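# Hang a ball-filled basket on the stand's peg

## Task

Use the cord handle to hang the shallow basket from the peg on the stand, with every ball still inside the basket at the end; a single ball outside means failure.

## Robot and tools

Robot: two six-joint arms, left_arm and right_arm, each ending in a parallel two-finger gripper with a wrist camera. Base positions in the scene frame: left_arm at (-0.033, +0.318, 0) m, right_arm at (-0.038, -0.373, 0) m, both nearly unrotated. A camera stand is fixed to the floor behind them. Loose objects may occasionally get a brief shove from outside.

Frames: the scene frame has its origin at table-top height halfway between the nominal bases, +z up, +x reaching out over the table, and left_arm on the +y side (arm names do not match image sides). Table and fixed cameras use the scene frame. Each arm reports its hand pose, velocities and targets in its own base frame. Offsets you send are taken along the axes of that arm's current Hand target. On the gripper, fingers point along +z and spread along y; end_effector_position is the spot between the pads, roughly 1 cm short of the fingertips. Reported poses may be a few cm off, more at long reach.

execute_actions(actions, cameras): actions is a list of actions; each action is a table of at most 15 rows, one row per 1/30 s step; if fewer rows are given, the last row is repeated up to 15. Each row is a single list of 14 numbers in [-1, 1] covering both arms: left_arm dx, dy, dz, rx, ry, rz, opening, then right_arm the same seven. dx..rz are offsets (not poses) from that arm's Hand target as it stood when the action began; every row counts from that same start, so rows do not add up, but successive actions and calls do. Scale: 1.0 equals 0.6 m of travel or 180 degrees; rx, ry, rz form one rotation vector. Opening is absolute: +1 fully open (0.094 m), -1 shut. To hold an arm still send six zeros plus its current opening (a 0 opening is a real command). cameras: list of names (cam_high, cam_low, cam_left_wrist, cam_right_wrist, or "all"); images come back only when asked or when actions is empty. An empty list also reports the scene number.

move(target, speed, blend, opening_speed, grip_force, blocking, cameras): target is one 14-number row laid out as above, or a list of up to 15 such rows; every row is an offset from the same starting Hand targets, not from the previous row. Straight-line paths for both arms finish together, take at least 0.5 s, and are cut off at 10 s total. speed: m/s, 0.002 to 2.9 (default 0.25), one value or one per row; rotation limited to twice that in rad/s. blend: metres of corner rounding per row, 0 meaning stop there. opening_speed: rate on the -1..1 scale per second, at least 0.2; use it for gentle closing. grip_force: newtons per pad, 10 to 50, one value or one per arm; it persists, and low values close slowly. blocking=false returns after about 0.5 s while motion continues. Paths ignore obstacles and the other arm; faster moves strike harder and overshoot more. The result adds a move: line giving the ending (done, off_target, moving, held, fault) and limits such as paced (pose clipped) or held (steps withheld). done means at rest within 10 mm and 2 degrees; neither done nor off_target tells you about contact.

wait(seconds 0 to 10, cameras): lets time pass with commands held; a running move keeps going. stop(cameras): brakes a running move. zoom_image(camera, region=[x0, y0, x1, y1] pixels from the top-left, at most 504 by 504) enlarges part of the latest image; all cameras are 672x504. read_manual(section="licences") gives licence text only. finished_scene(scene, integer 1 or 2) ends the scene irreversibly; the basket must stay hung with all balls in it without the robot.

Results: end_effector_position (m) and end_effector_quat_wxyz per arm; Hand target, the commanded pose after clipping, from which next offsets count; Tool commands; grip_measured on the opening scale (reads a little wide when empty, narrower than the object when squeezing); grip_effort_nm, gripper motor effort, negative closing; Joint positions (last value is finger opening in m); Joint velocities, possibly omitted if all are within noise; joint torques; and for action calls some per-step positions. MOTOR HOT appears near 75 °C; at 90 °C an over-temperature fault folds that arm away for the rest of the scene.

Behaviour: orientation commands are clipped to 40 degrees from the measured one each step. Grippers often settle a few cm short of the target from friction or load; resend the gap as an offset. A blocked arm keeps pushing until you command its target back past the gripper.

Avoid: dropping the basket or balls, releasing anything while it moves, anything leaving the table, fast impacts or strong pushes on the stand, table or heavy items, any contact or squeeze between the two arms (including closing on the other gripper), strain on wrist camera cables, paths passing near an arm's own base (go around), holding loads or reaching fully for long periods, and unnecessary arm stops.

Each tool is called after "Request:" as a command line: name --argument value for each argument, lists and objects as JSON in quotes; but a table of rows of numbers goes row by row, as --pt "numbers of a row", without its own name.

## Session

Request:
execute_actions --actions '[]'

Scene clock: 0.00 s.
left_arm: end_effector_position=(+0.3724, -0.0071, +0.1504) grip_measured=+1.000 grip_effort_nm=n/a end_effector_quat_wxyz=(+0.698, +0.027, +0.716, +0.016) | right_arm: end_effector_position=(+0.3770, +0.0230, +0.1485) grip_measured=+1.000 grip_effort_nm=n/a end_effector_quat_wxyz=(+0.697, -0.043, +0.715, +0.045)
Joint positions: left_arm=[-0.029 1.528 0.182 1.32 -0.014 0.059 0.094] | right_arm=[-0.002 1.568 0.201 1.341 -0.127 0.003 0.094]
Joint velocities: within noise
Joint torques (N m): no reading
Heat: left arm: 42 °C; right arm: 35 °C.
Hand target: left_arm +0.3740, -0.0072, +0.1595; +0.708, +0.026, +0.706, +0.016 | right_arm +0.3783, +0.0230, +0.1552; +0.704, -0.043, +0.708, +0.045
Tool commands: left_gripper/opening=+1.0 right_gripper/opening=+1.0

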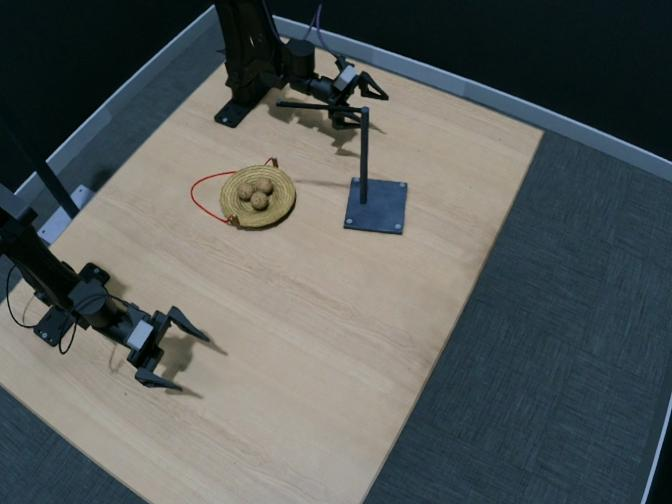

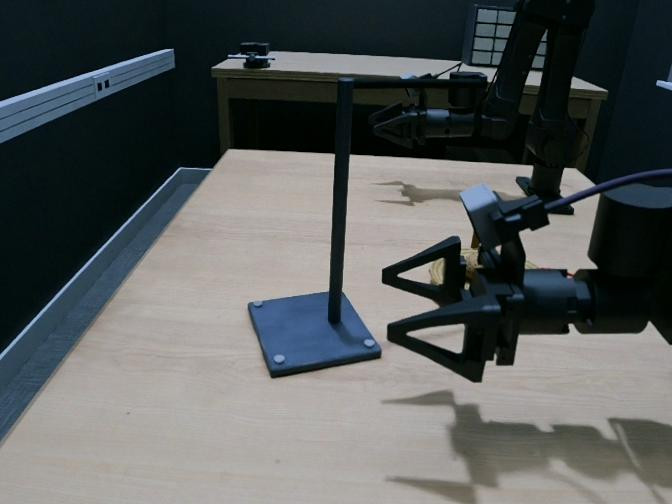

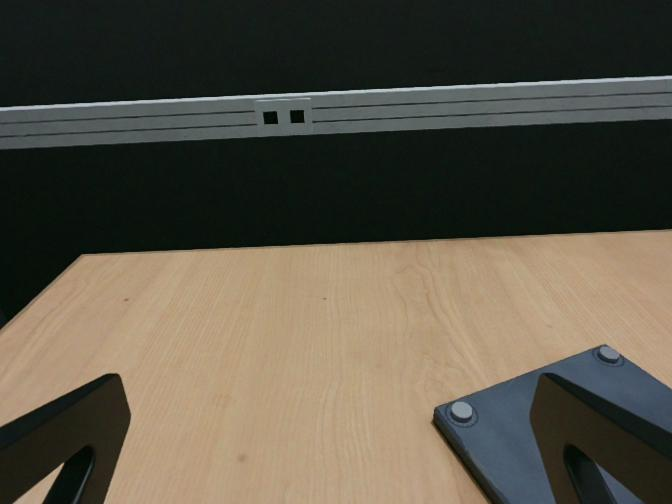

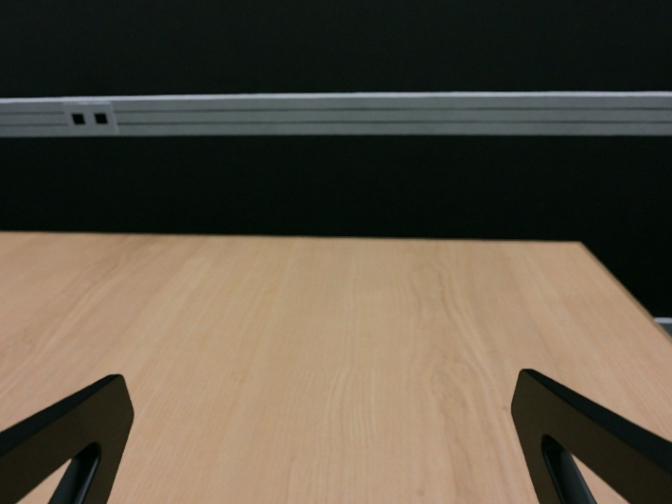

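Request:
move --target '[-0.283,-0.317,-0.367,0,0.25,0,1,0,0,0,0,0,0,1]' --cameras '["all"]'

Scene clock: 12.17 s.
left_arm: end_effector_position=(+0.1475, -0.2068, +0.3071) grip_measured=+1.000 grip_effort_nm=0.01 end_effector_quat_wxyz=(+0.392, +0.066, +0.916, -0.054) | right_arm: end_effector_position=(+0.3770, +0.0230, +0.1485) grip_measured=+1.000 grip_effort_nm=-0.01 end_effector_quat_wxyz=(+0.697, -0.043, +0.715, +0.045)
Joint positions: left_arm=[-1.47 1.269 1.557 -1.547 -0.764 -1.199 0.094] | right_arm=[-0.002 1.568 0.201 1.341 -0.127 0.003 0.094]
Joint torques (N m): left_arm=[0.58 -2.22 8.01 0.46 -0.65 -0.13] | right_arm=[-0.12 -5.56 5.11 1.68 -0.04 -0.05]
Heat: left arm: 43 °C; right arm: 38 °C.
Hand target: left_arm +0.1505, -0.2039, +0.3171; +0.384, +0.018, +0.923, +0.025 | right_arm +0.3783, +0.0230, +0.1552; +0.704, -0.043, +0.708, +0.045
Off the commanded pose: left_arm 0.011 m, 11 deg | right_arm 0.007 m, 1 deg.
joint sent to its limit (left arm) — joint 4 (wrist pitch), lower limit. The joint targets are off in orientation, not in position.
move: off_target (left_arm)

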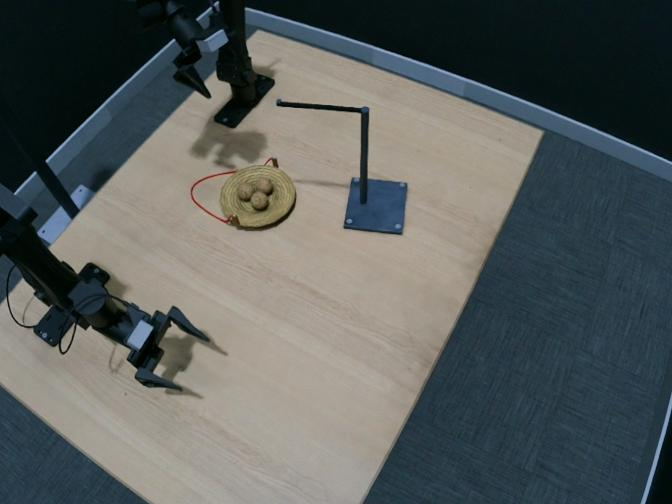

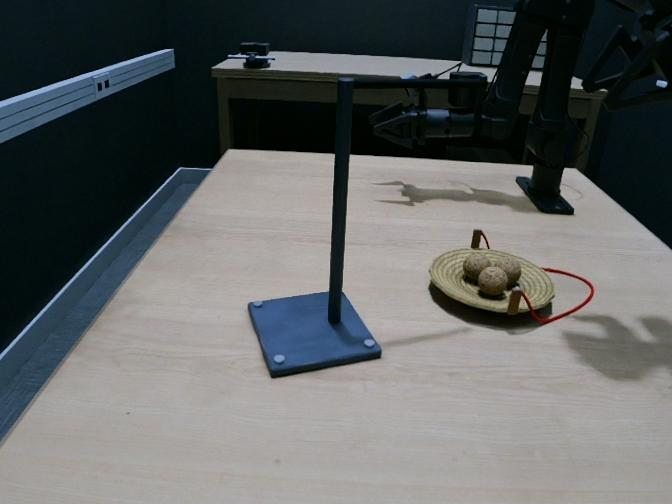

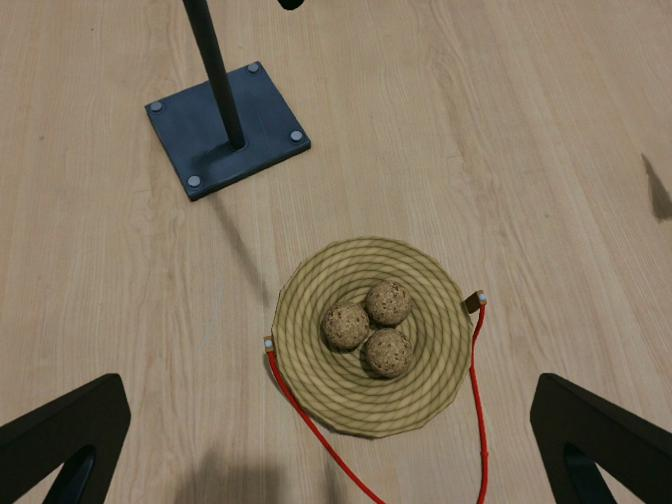

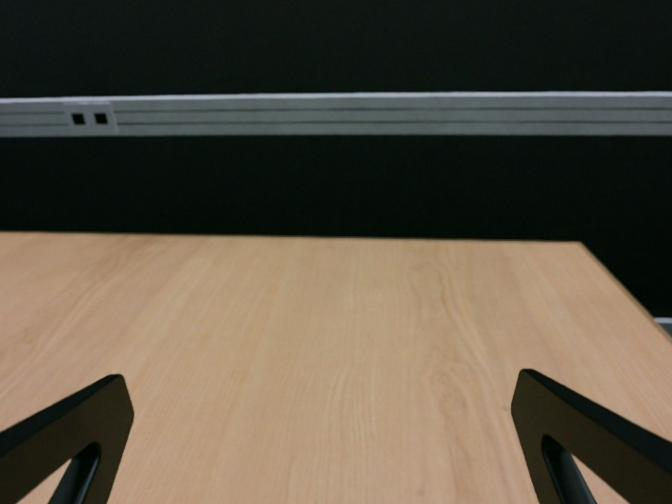

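Request:
move --target '[0,0,0,0,0,0,1,-0.292,0.292,-0.363,-0.278,0,0,1]' --cameras '["all"]'

Scene clock: 27.53 s.
left_arm: end_effector_position=(+0.1473, -0.2069, +0.3070) grip_measured=+1.000 grip_effort_nm=0.01 end_effector_quat_wxyz=(+0.391, +0.066, +0.916, -0.054) | right_arm: end_effector_position=(+0.1454, +0.1700, +0.3213) grip_measured=+1.000 grip_effort_nm=-0.01 end_effector_quat_wxyz=(+0.611, -0.331, +0.632, +0.344)
Joint positions: left_arm=[-1.47 1.269 1.557 -1.547 -0.763 -1.199 0.094] | right_arm=[0.356 0.283 0.601 -0.339 -0.639 0.017 0.094]
Joint torques (N m): left_arm=[0.58 -2.25 8.01 0.48 -0.64 -0.12] | right_arm=[0.99 2.76 9.58 1.39 0.04 -0.11]
Heat: left arm: 44 °C; right arm: 40 °C.
Hand target: left_arm +0.1505, -0.2039, +0.3172; +0.384, +0.018, +0.923, +0.024 | right_arm +0.1414, +0.1694, +0.3319; +0.620, -0.337, +0.622, +0.340
Off the commanded pose: left_arm 0.011 m, 11 deg | right_arm 0.011 m, 2 deg.
joint sent to its limit (left arm) — joint 4 (wrist pitch), lower limit. The joint targets are off in orientation, not in position.
move: off_target (left_arm, right_arm)

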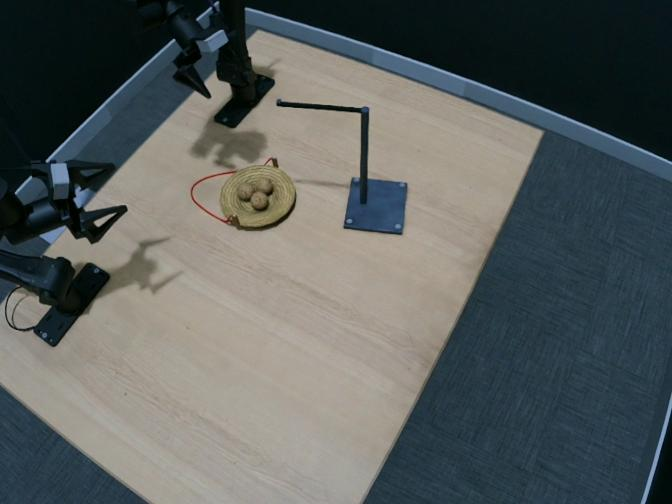

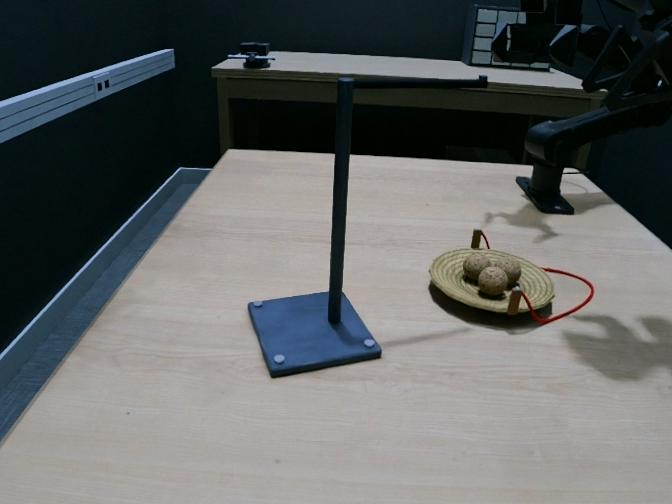

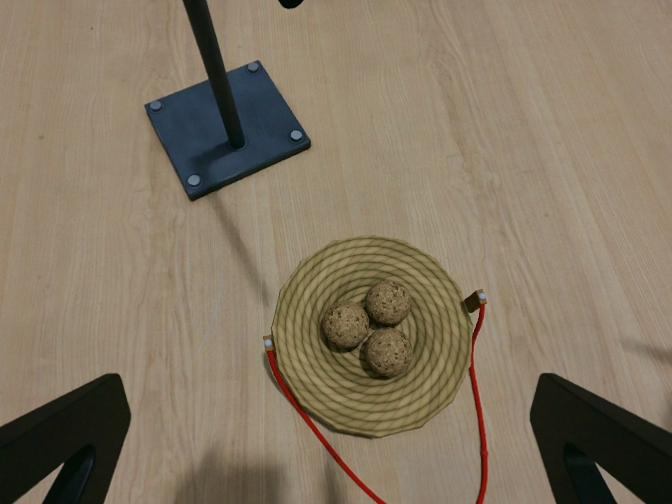

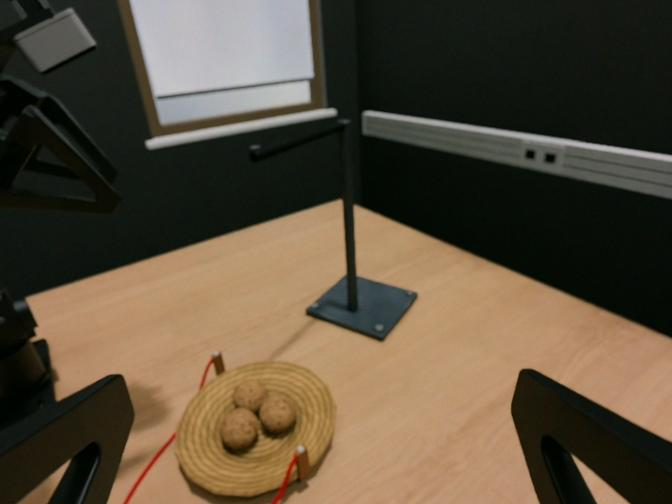

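Request:
move --target '[0.248,-0.107,0.018,0.207,0.183,0.46,1,0,0,0,0,0,0,1]' --cameras '["all"]'

Scene clock: 45.83 s.
left_arm: end_effector_position=(+0.0552, -0.2574, +0.1946) grip_measured=+1.000 grip_effort_nm=0.00 end_effector_quat_wxyz=(+0.017, +0.702, +0.712, -0.005) | right_arm: end_effector_position=(+0.1455, +0.1700, +0.3213) grip_measured=+1.000 grip_effort_nm=-0.01 end_effector_quat_wxyz=(+0.611, -0.331, +0.632, +0.344)
Joint positions: left_arm=[-1.371 1.535 1.545 -1.547 -0.011 0.186 0.094] | right_arm=[0.356 0.283 0.601 -0.339 -0.639 0.017 0.094]
Joint torques (N m): left_arm=[-0.46 -4.16 8.01 0.07 0.11 0.09] | right_arm=[0.75 2.82 9.58 1.39 0 -0.15]
Heat: left arm: 44 °C; right arm: 40 °C.
Hand target: left_arm +0.0525, -0.2599, +0.2006; +0.000, +0.707, +0.707, +0.001 | right_arm +0.1414, +0.1694, +0.3319; +0.619, -0.337, +0.622, +0.340
Off the commanded pose: left_arm 0.007 m, 2 deg | right_arm 0.011 m, 2 deg.
joint sent to its limit (left arm) — joint 4 (wrist pitch), lower limit. The joint targets are off in orientation, not in position.
move: off_target (right_arm)

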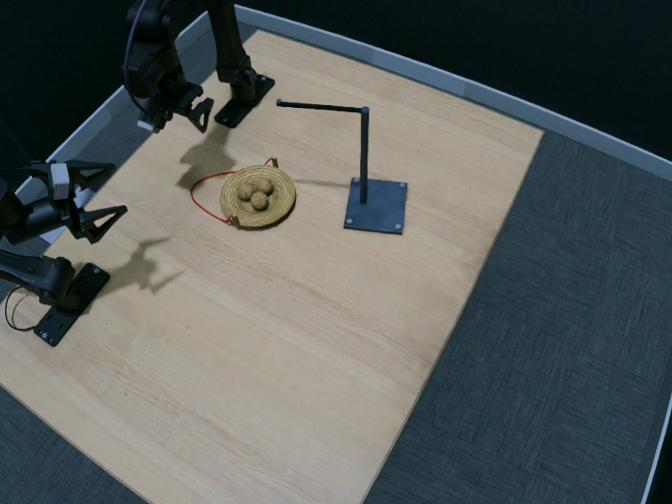

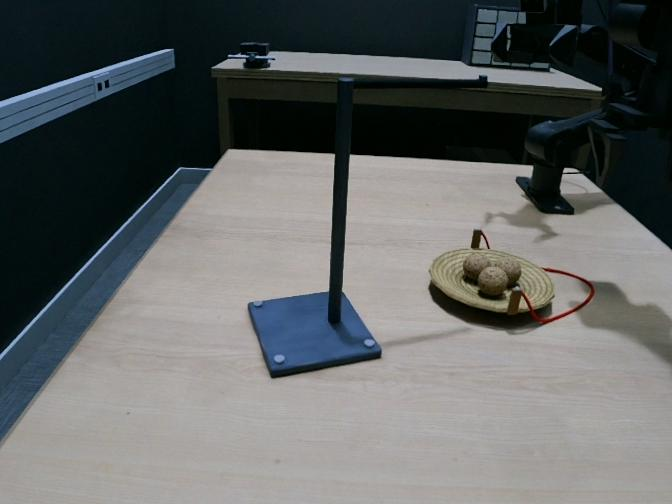

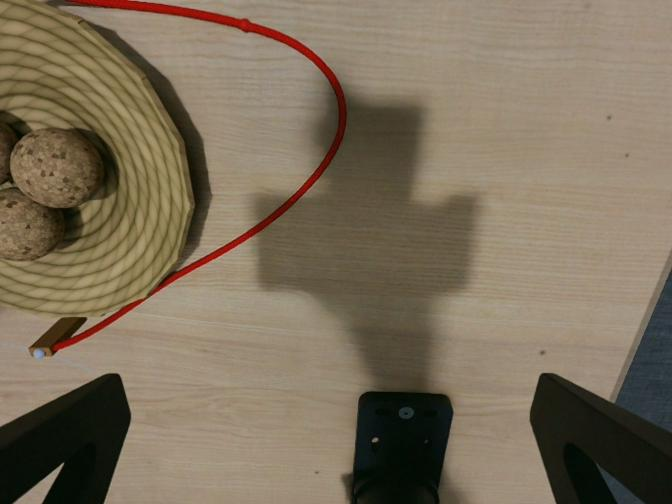

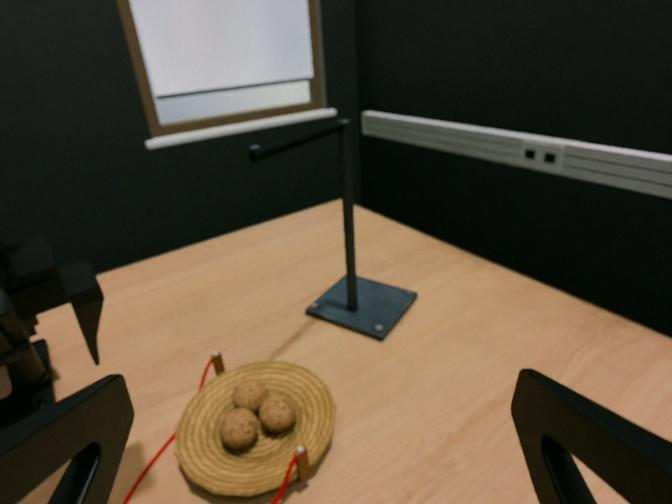

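Request:
move --target '[-0.092,0,0.175,0,0,0,0.3,0,0,0,0,0,0,1]' --cameras '["cam_left_wrist","cam_low"]'

Scene clock: 58.33 s.
left_arm: end_effector_position=(+0.0551, -0.3097, +0.0944) grip_measured=+0.302 grip_effort_nm=-0.07 end_effector_quat_wxyz=(-0.006, +0.707, +0.707, +0.011) | right_arm: end_effector_position=(+0.1455, +0.1700, +0.3213) grip_measured=+1.000 grip_effort_nm=-0.01 end_effector_quat_wxyz=(+0.611, -0.331, +0.632, +0.344)
Joint positions: left_arm=[-1.404 1.763 1.392 -1.222 -0.01 0.166 0.061] | right_arm=[0.356 0.283 0.601 -0.339 -0.639 0.017 0.094]
Joint torques (N m): left_arm=[-0.53 -6.41 5.9 0.22 0.11 -0.06] | right_arm=[0.84 2.7 9.63 1.38 0.05 -0.12]
Heat: left arm: 44 °C; right arm: 40 °C.
Hand target: left_arm +0.0525, -0.3149, +0.0954; +0.000, +0.707, +0.707, +0.001 | right_arm +0.1414, +0.1694, +0.3319; +0.619, -0.337, +0.622, +0.340
Off the commanded pose: left_arm 0.006 m, 1 deg | right_arm 0.011 m, 2 deg.
move: off_target (right_arm)
Images, in order (width x height): cam_low 672x504, cam_left_wrist 672x504.

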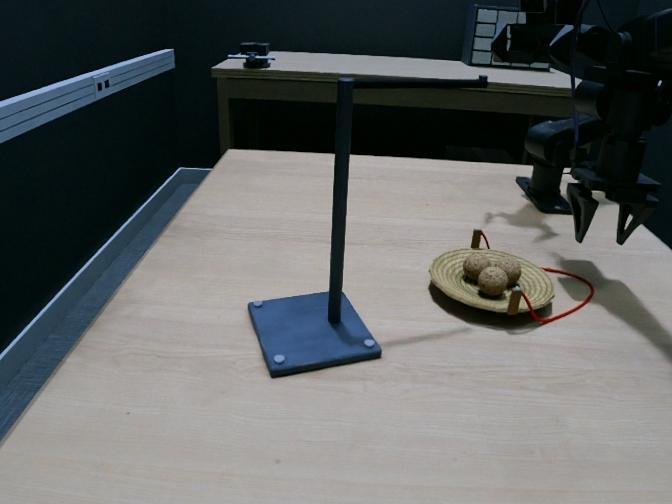

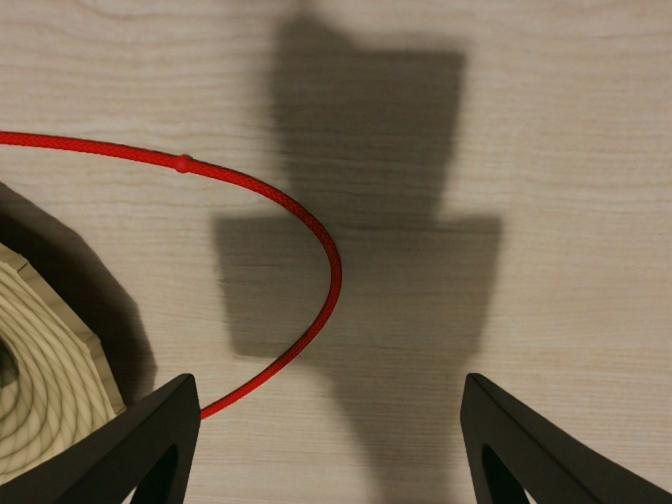

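Request:
move --target '[0.013,-0.005,0.131,0,0,0,0.3,0,0,0,0,0,0,1]' --speed 0.1 --cameras '["cam_left_wrist","cam_low","cam_right_wrist"]'

Scene clock: 64.37 s.
left_arm: end_effector_position=(+0.0516, -0.2977, +0.0253) grip_measured=+0.301 grip_effort_nm=-0.06 end_effector_quat_wxyz=(-0.011, +0.707, +0.707, +0.013) | right_arm: end_effector_position=(+0.1455, +0.1700, +0.3213) grip_measured=+1.000 grip_effort_nm=-0.01 end_effector_quat_wxyz=(+0.611, -0.331, +0.632, +0.344)
Joint positions: left_arm=[-1.408 1.797 1.149 -0.956 -0.009 0.162 0.061] | right_arm=[0.356 0.283 0.601 -0.339 -0.639 0.017 0.094]
Joint torques (N m): left_arm=[-0.62 -5.15 4.01 0.69 0.1 -0.07] | right_arm=[0.88 2.73 9.62 1.37 0.06 -0.13]
Heat: left arm: 43 °C; right arm: 40 °C.
Hand target: left_arm +0.0496, -0.3070, +0.0169; +0.000, +0.707, +0.707, +0.001 | right_arm +0.1414, +0.1694, +0.3319; +0.619, -0.337, +0.622, +0.340
Off the commanded pose: left_arm 0.013 m, 2 deg | right_arm 0.011 m, 2 deg.
move: off_target (left_arm, right_arm)
Images, in order (width x height): cam_low 672x504, cam_left_wrist 672x504, cam_right_wrist 672x504.

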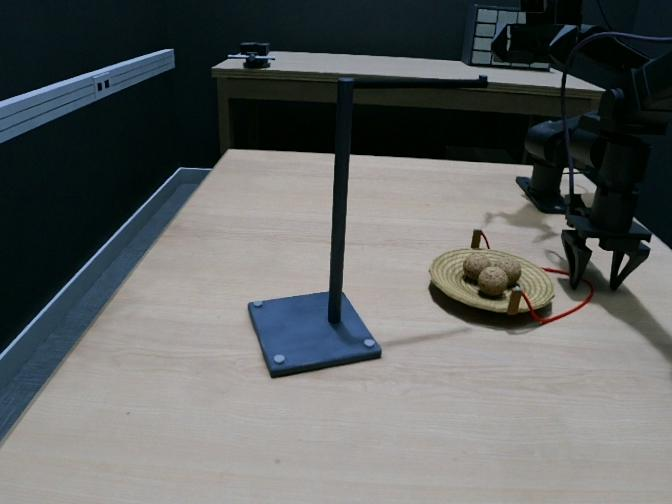

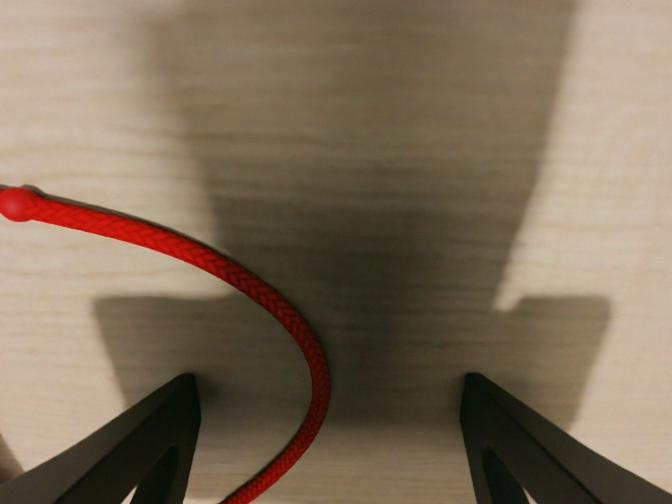

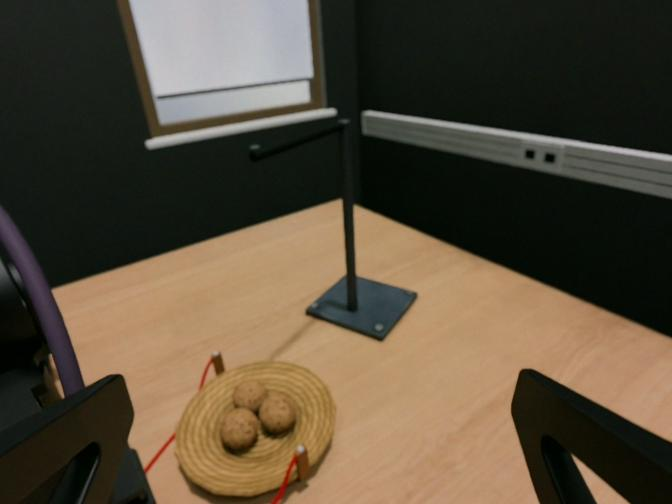

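Request:
move --target '[0.003,0,0.015,0,0,0,0.3,0,0,0,0,0,0,1]' --speed 0.05 --cameras '["cam_left_wrist"]'

Request:
zoom_image --camera "cam_left_wrist" --region '[150, 250, 550, 504]'

Scene clock: 67.90 s.
left_arm: end_effector_position=(+0.0515, -0.2973, +0.0247) grip_measured=+0.301 grip_effort_nm=-0.06 end_effector_quat_wxyz=(-0.009, +0.707, +0.707, +0.012) | right_arm: end_effector_position=(+0.1455, +0.1700, +0.3213) grip_measured=+1.000 grip_effort_nm=-0.01 end_effector_quat_wxyz=(+0.611, -0.331, +0.632, +0.344)
Joint positions: left_arm=[-1.408 1.791 1.139 -0.946 -0.009 0.162 0.061] | right_arm=[0.356 0.283 0.601 -0.339 -0.639 0.017 0.094]
Joint torques (N m): left_arm=[-0.55 -4.19 2.39 0.94 0.09 -0.06] | right_arm=[0.85 2.77 9.69 1.38 -0.01 -0.12]
Heat: left arm: 43 °C; right arm: 40 °C.
Hand target: left_arm +0.0496, -0.3051, +0.0079; +0.000, +0.707, +0.707, +0.001 | right_arm +0.1414, +0.1694, +0.3319; +0.619, -0.337, +0.622, +0.340
Off the commanded pose: left_arm 0.019 m, 2 deg | right_arm 0.011 m, 2 deg.
move: off_target (left_arm, right_arm)
Images, in order (width x height): cam_left_wrist 672x504.

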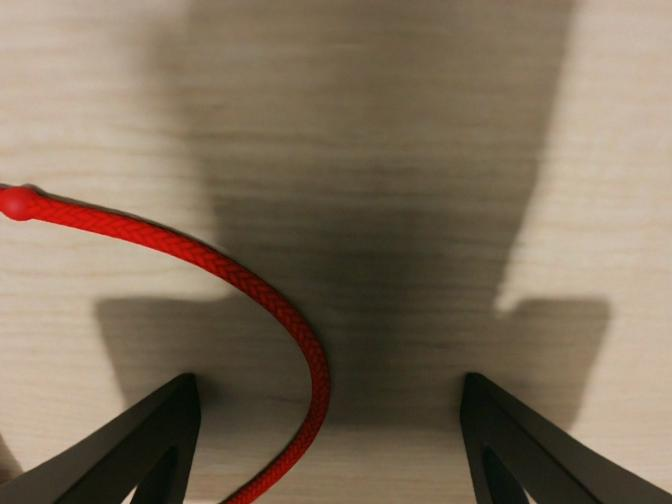

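Scaled by 1.260.

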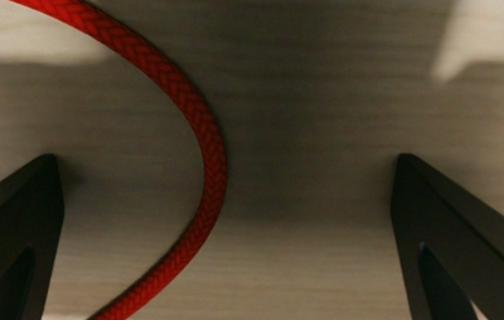

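Request:
move --target '[-0.004,0,-0.017,0,0,0,-1,0,0,0,0,0,0,1]' --speed 0.05 --opening_speed 0.8 --cameras '["cam_left_wrist"]'

Scene clock: 72.77 s.
left_arm: end_effector_position=(+0.0514, -0.3019, +0.0252) grip_measured=-0.971 grip_effort_nm=-0.93 end_effector_quat_wxyz=(-0.003, +0.706, +0.708, +0.005) | right_arm: end_effector_position=(+0.1455, +0.1700, +0.3213) grip_measured=+1.000 grip_effort_nm=-0.01 end_effector_quat_wxyz=(+0.611, -0.331, +0.632, +0.344)
Joint positions: left_arm=[-1.408 1.791 1.141 -0.931 -0.004 0.161 0.001] | right_arm=[0.356 0.283 0.601 -0.339 -0.639 0.017 0.094]
Joint torques (N m): left_arm=[-0.68 -4.64 5.16 0.44 0.04 -0.06] | right_arm=[0.83 2.77 9.59 1.4 0.09 -0.15]
Heat: left arm: 43 °C; right arm: 40 °C.
Hand target: left_arm +0.0495, -0.3077, +0.0181; +0.000, +0.707, +0.707, +0.001 | right_arm +0.1414, +0.1694, +0.3319; +0.619, -0.337, +0.622, +0.340
Off the commanded pose: left_arm 0.009 m, 1 deg | right_arm 0.011 m, 2 deg.
move: off_target (right_arm)
Images, in order (width x height): cam_left_wrist 672x504.

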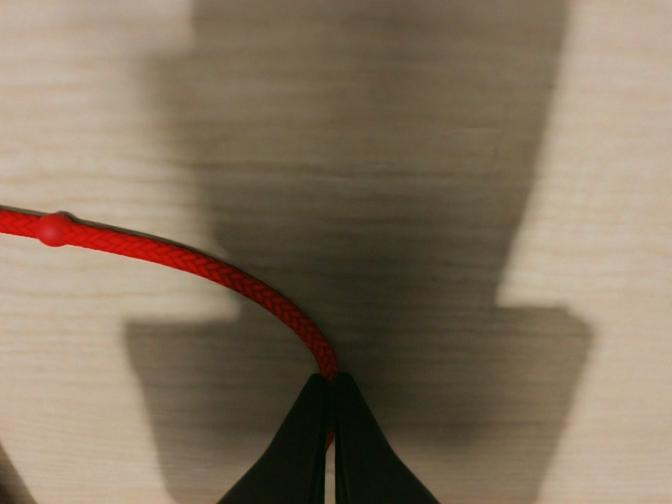

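Request:
move --target '[0.02,0.05,-0.12,0,0,0,-1,0,0,0,0,0,0,1]' --speed 0.08 --cameras '["all"]'

Scene clock: 76.40 s.
left_arm: end_effector_position=(+0.0771, -0.2899, +0.0742) grip_measured=-0.977 grip_effort_nm=-1.03 end_effector_quat_wxyz=(-0.020, +0.706, +0.708, +0.014) | right_arm: end_effector_position=(+0.1455, +0.1700, +0.3213) grip_measured=+1.000 grip_effort_nm=-0.01 end_effector_quat_wxyz=(+0.611, -0.331, +0.632, +0.344)
Joint positions: left_arm=[-1.317 1.745 1.289 -1.162 -0.004 0.25 0.001] | right_arm=[0.356 0.283 0.601 -0.339 -0.639 0.017 0.094]
Joint torques (N m): left_arm=[0.4 -8.42 8.13 -0.07 0.04 0.07] | right_arm=[0.91 2.74 9.55 1.44 -0.01 -0.15]
Heat: left arm: 43 °C; right arm: 40 °C.
Hand target: left_arm +0.0795, -0.2957, +0.0901; +0.000, +0.707, +0.707, +0.001 | right_arm +0.1414, +0.1694, +0.3319; +0.619, -0.337, +0.622, +0.340
Off the commanded pose: left_arm 0.017 m, 3 deg | right_arm 0.011 m, 2 deg.
move: off_target (left_arm, right_arm)

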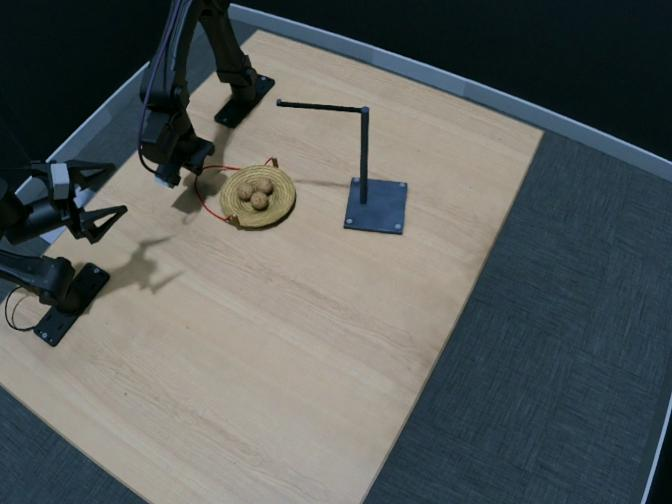

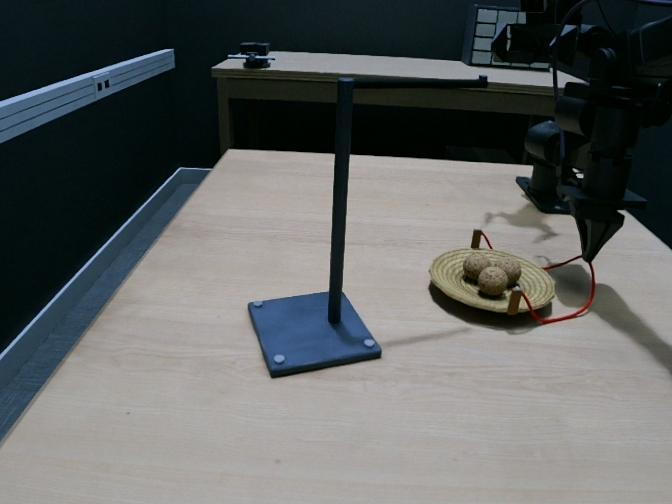

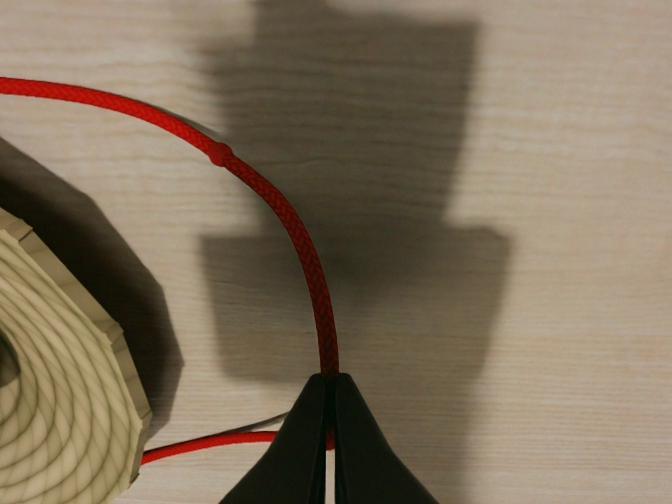

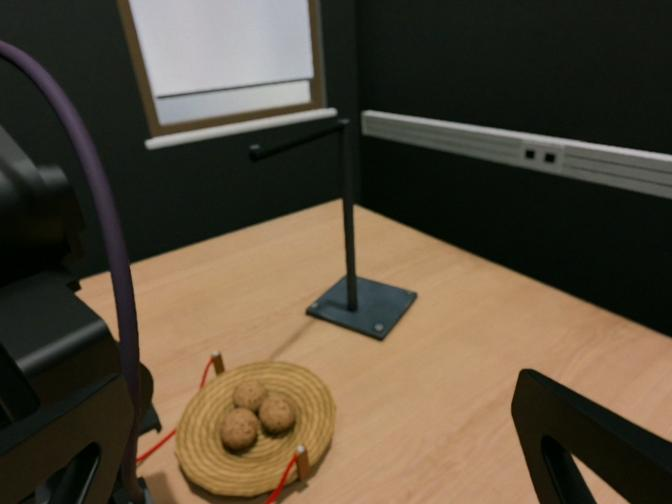

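Request:
zoom_image --camera "cam_low" --region '[410, 200, 640, 340]'

Request:
zoom_image --camera "cam_high" --region '[140, 110, 310, 240]'

Scaled by 2.191.

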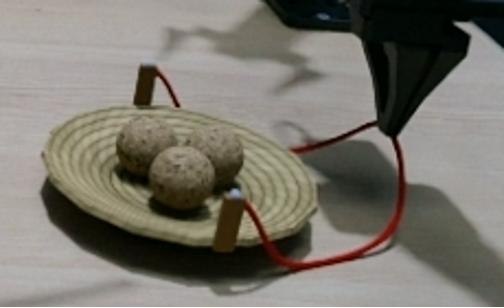

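Scaled by 2.965.

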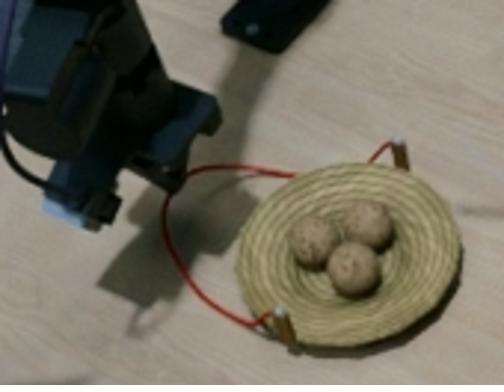

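Request:
move --pt "0.02 0.08 -0.117 0 0 0 -1 0 0 0 0 0 0 1" --pt "0.072 0.239 -0.13 0 0 0 -1 0 0 0 0 0 0 1" --speed 0.1 --blend '[0.03,0]' --cameras '["all"]'

Scene clock: 97.17 s.
left_arm: end_effector_position=(+0.2214, -0.2501, +0.1636) grip_measured=-0.977 grip_effort_nm=-1.03 end_effector_quat_wxyz=(-0.003, +0.703, +0.711, +0.002) | right_arm: end_effector_position=(+0.1455, +0.1700, +0.3213) grip_measured=+1.000 grip_effort_nm=-0.01 end_effector_quat_wxyz=(+0.611, -0.331, +0.632, +0.344)
Joint positions: left_arm=[-0.851 1.827 1.746 -1.497 -0.004 0.709 0.001] | right_arm=[0.356 0.283 0.601 -0.339 -0.639 0.017 0.094]
Joint torques (N m): left_arm=[-0.06 -6.12 8.42 -0.03 0.04 0.08] | right_arm=[0.87 2.71 9.62 1.41 0.02 -0.12]
Heat: left arm: 44 °C; right arm: 40 °C.
Hand target: left_arm +0.2228, -0.2525, +0.1682; +0.000, +0.707, +0.707, +0.001 | right_arm +0.1414, +0.1694, +0.3319; +0.619, -0.337, +0.622, +0.340
Off the commanded pose: left_arm 0.005 m, 1 deg | right_arm 0.011 m, 2 deg.
move: off_target (right_arm)

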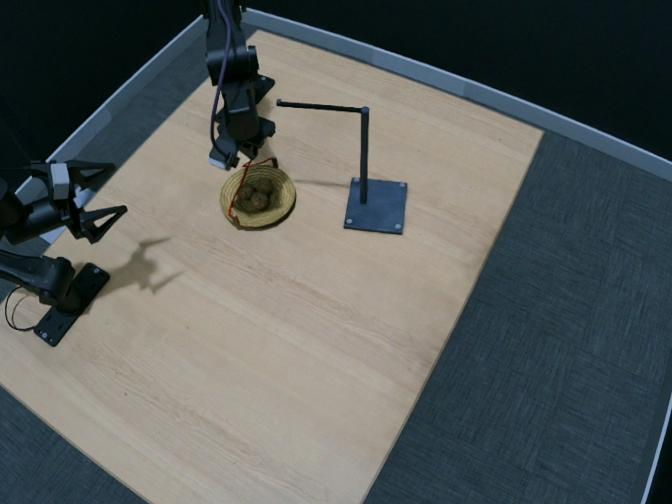

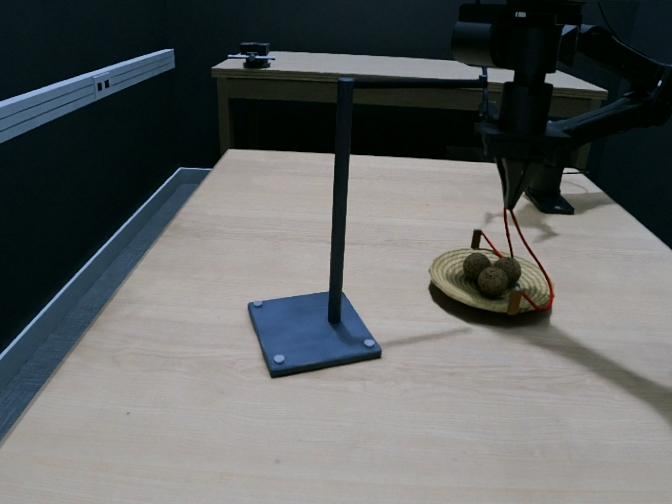

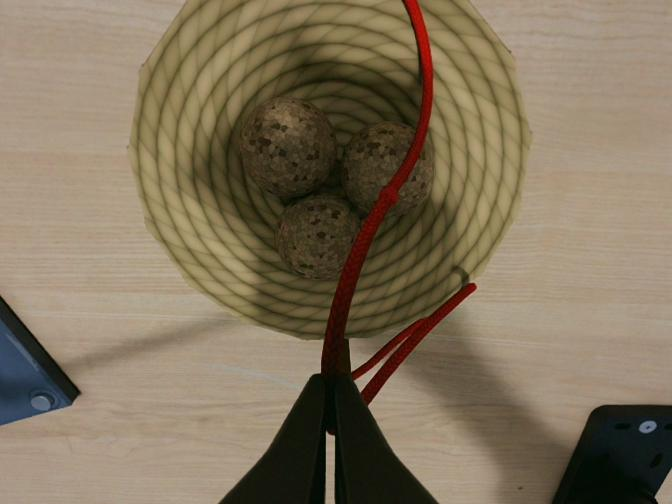

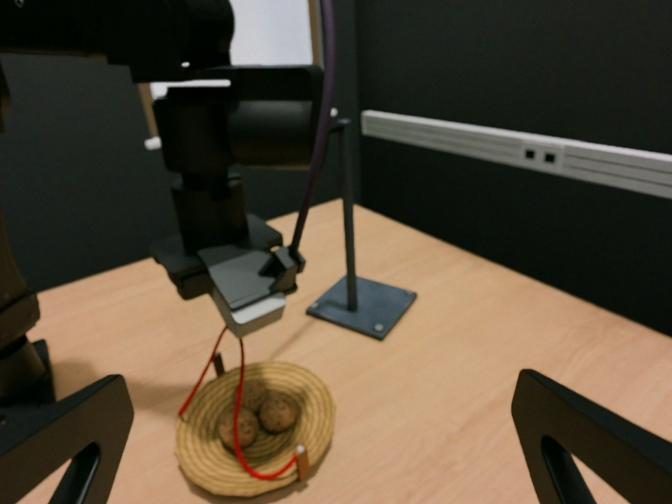

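Request:
move --target '[-0.063,0,-0.05,0,0,0,-1,0,0,0,0,0,0,1]' --speed 0.08 --cameras '["all"]'

Scene clock: 100.57 s.
left_arm: end_effector_position=(+0.2226, -0.2874, +0.1949) grip_measured=-0.977 grip_effort_nm=-1.03 end_effector_quat_wxyz=(+0.043, +0.707, +0.706, -0.004) | right_arm: end_effector_position=(+0.1455, +0.1700, +0.3213) grip_measured=+1.000 grip_effort_nm=-0.01 end_effector_quat_wxyz=(+0.611, -0.331, +0.632, +0.344)
Joint positions: left_arm=[-0.916 1.884 1.945 -1.546 -0.004 0.656 0.001] | right_arm=[0.356 0.283 0.601 -0.339 -0.639 0.017 0.094]
Joint torques (N m): left_arm=[-0.35 -6.27 8.21 0.16 0.03 -0.05] | right_arm=[0.72 2.77 9.65 1.39 0.02 -0.15]
Heat: left arm: 44 °C; right arm: 40 °C.
Hand target: left_arm +0.2228, -0.2904, +0.1981; +0.000, +0.707, +0.707, +0.001 | right_arm +0.1414, +0.1694, +0.3319; +0.619, -0.337, +0.622, +0.340
Off the commanded pose: left_arm 0.004 m, 5 deg | right_arm 0.011 m, 2 deg.
joint sent to its limit (left arm) — joint 4 (wrist pitch), lower limit. The joint targets are off in orientation, not in position.
move: off_target (left_arm, right_arm)

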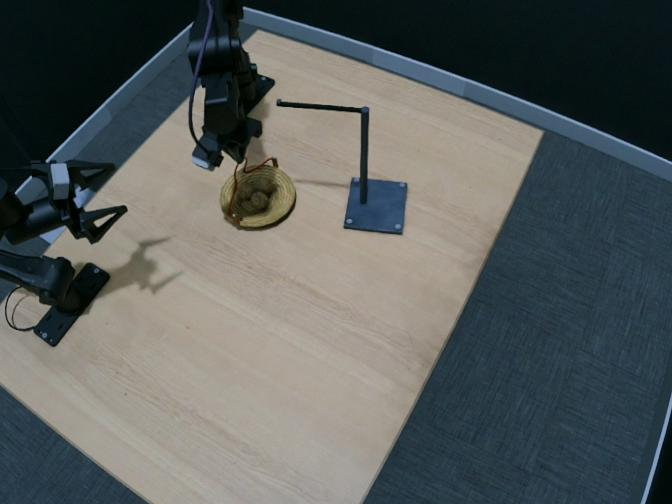

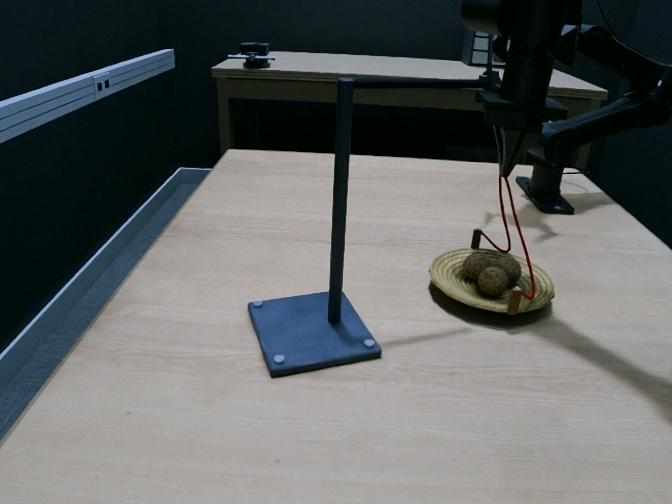

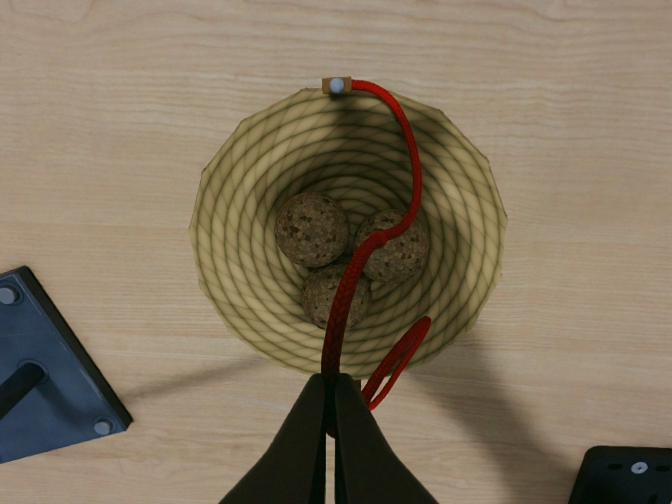

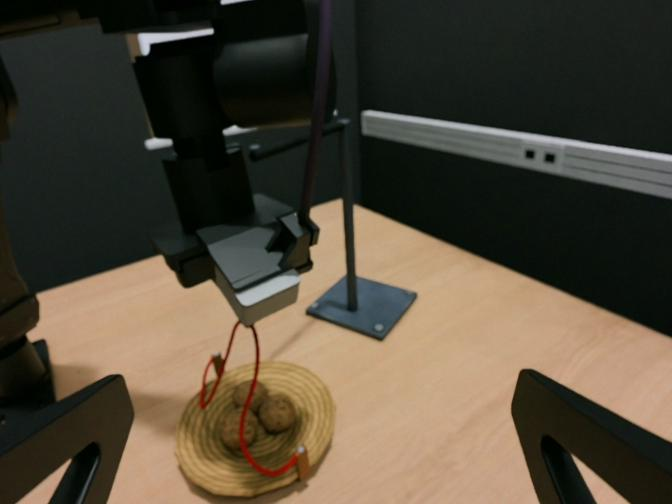

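Request:
move --target '[0,-0.033,-0.07,-0.0545,-0.2457,-0.1315,-1,0,0,0,0,0,0,1]' --speed 0.1 --cameras '["all"]'

Scene clock: 113.27 s.
left_arm: end_effector_position=(+0.2040, -0.2877, +0.2285) grip_measured=-0.977 grip_effort_nm=-1.03 end_effector_quat_wxyz=(+0.303, +0.500, +0.789, -0.192) | right_arm: end_effector_position=(+0.1455, +0.1700, +0.3213) grip_measured=+1.000 grip_effort_nm=-0.01 end_effector_quat_wxyz=(+0.611, -0.331, +0.632, +0.344)
Joint positions: left_arm=[-0.869 1.265 1.205 -0.794 0.173 0.196 0.001] | right_arm=[0.356 0.283 0.601 -0.339 -0.639 0.017 0.094]
Joint torques (N m): left_arm=[-0.12 -5.16 6.54 1.47 0.23 -0.04] | right_arm=[0.76 2.85 9.68 1.39 0.02 -0.11]
Heat: left arm: 44 °C; right arm: 40 °C.
Hand target: left_arm +0.2030, -0.2905, +0.2401; +0.322, +0.497, +0.779, -0.205 | right_arm +0.1414, +0.1694, +0.3319; +0.619, -0.337, +0.622, +0.340
Off the commanded pose: left_arm 0.012 m, 3 deg | right_arm 0.011 m, 2 deg.
move: off_target (left_arm, right_arm)

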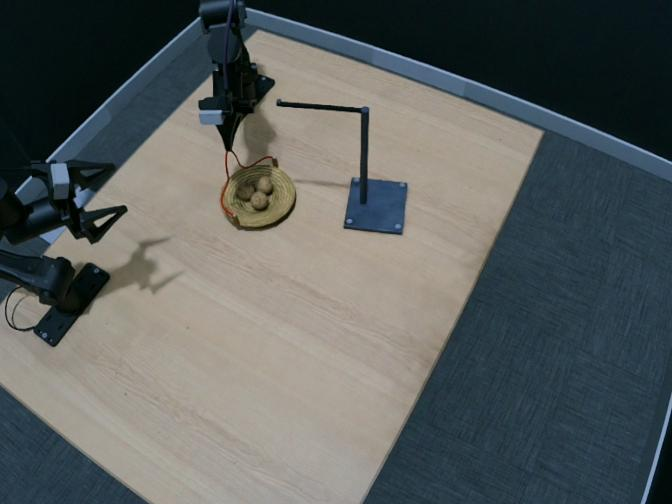

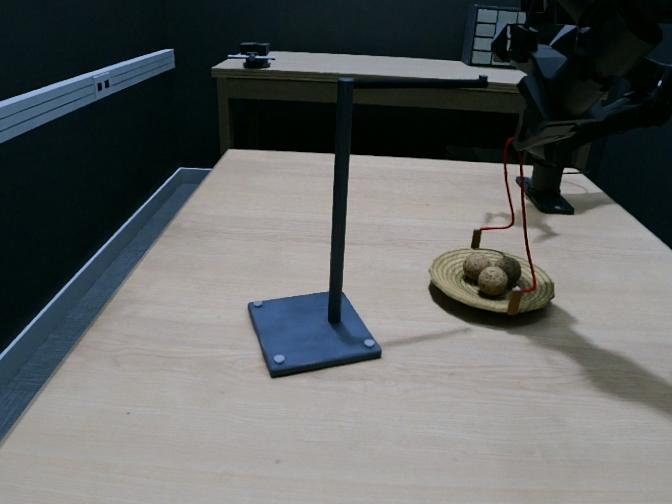

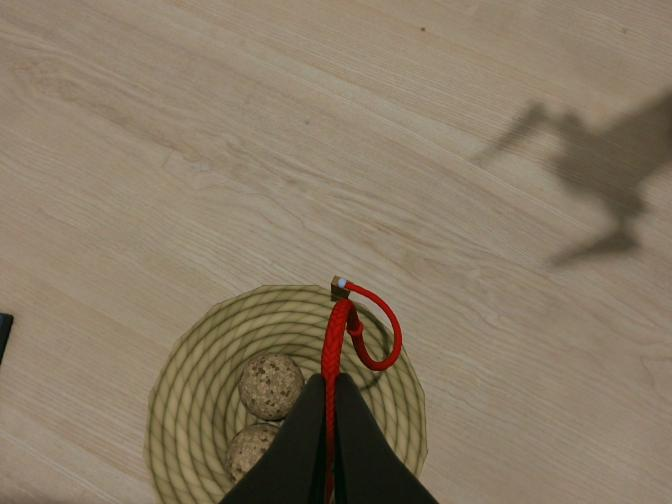

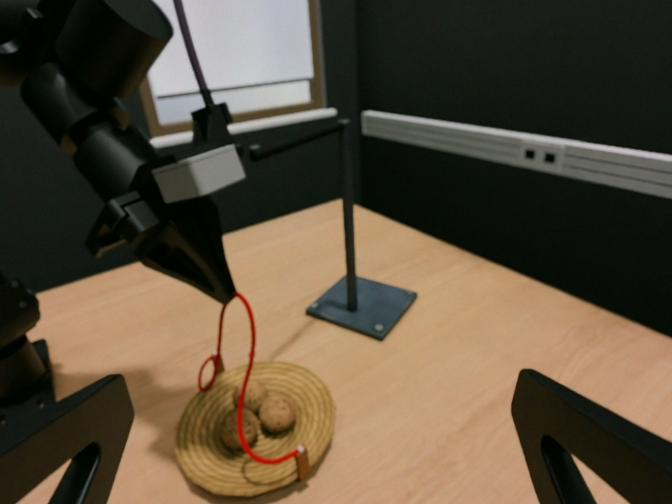

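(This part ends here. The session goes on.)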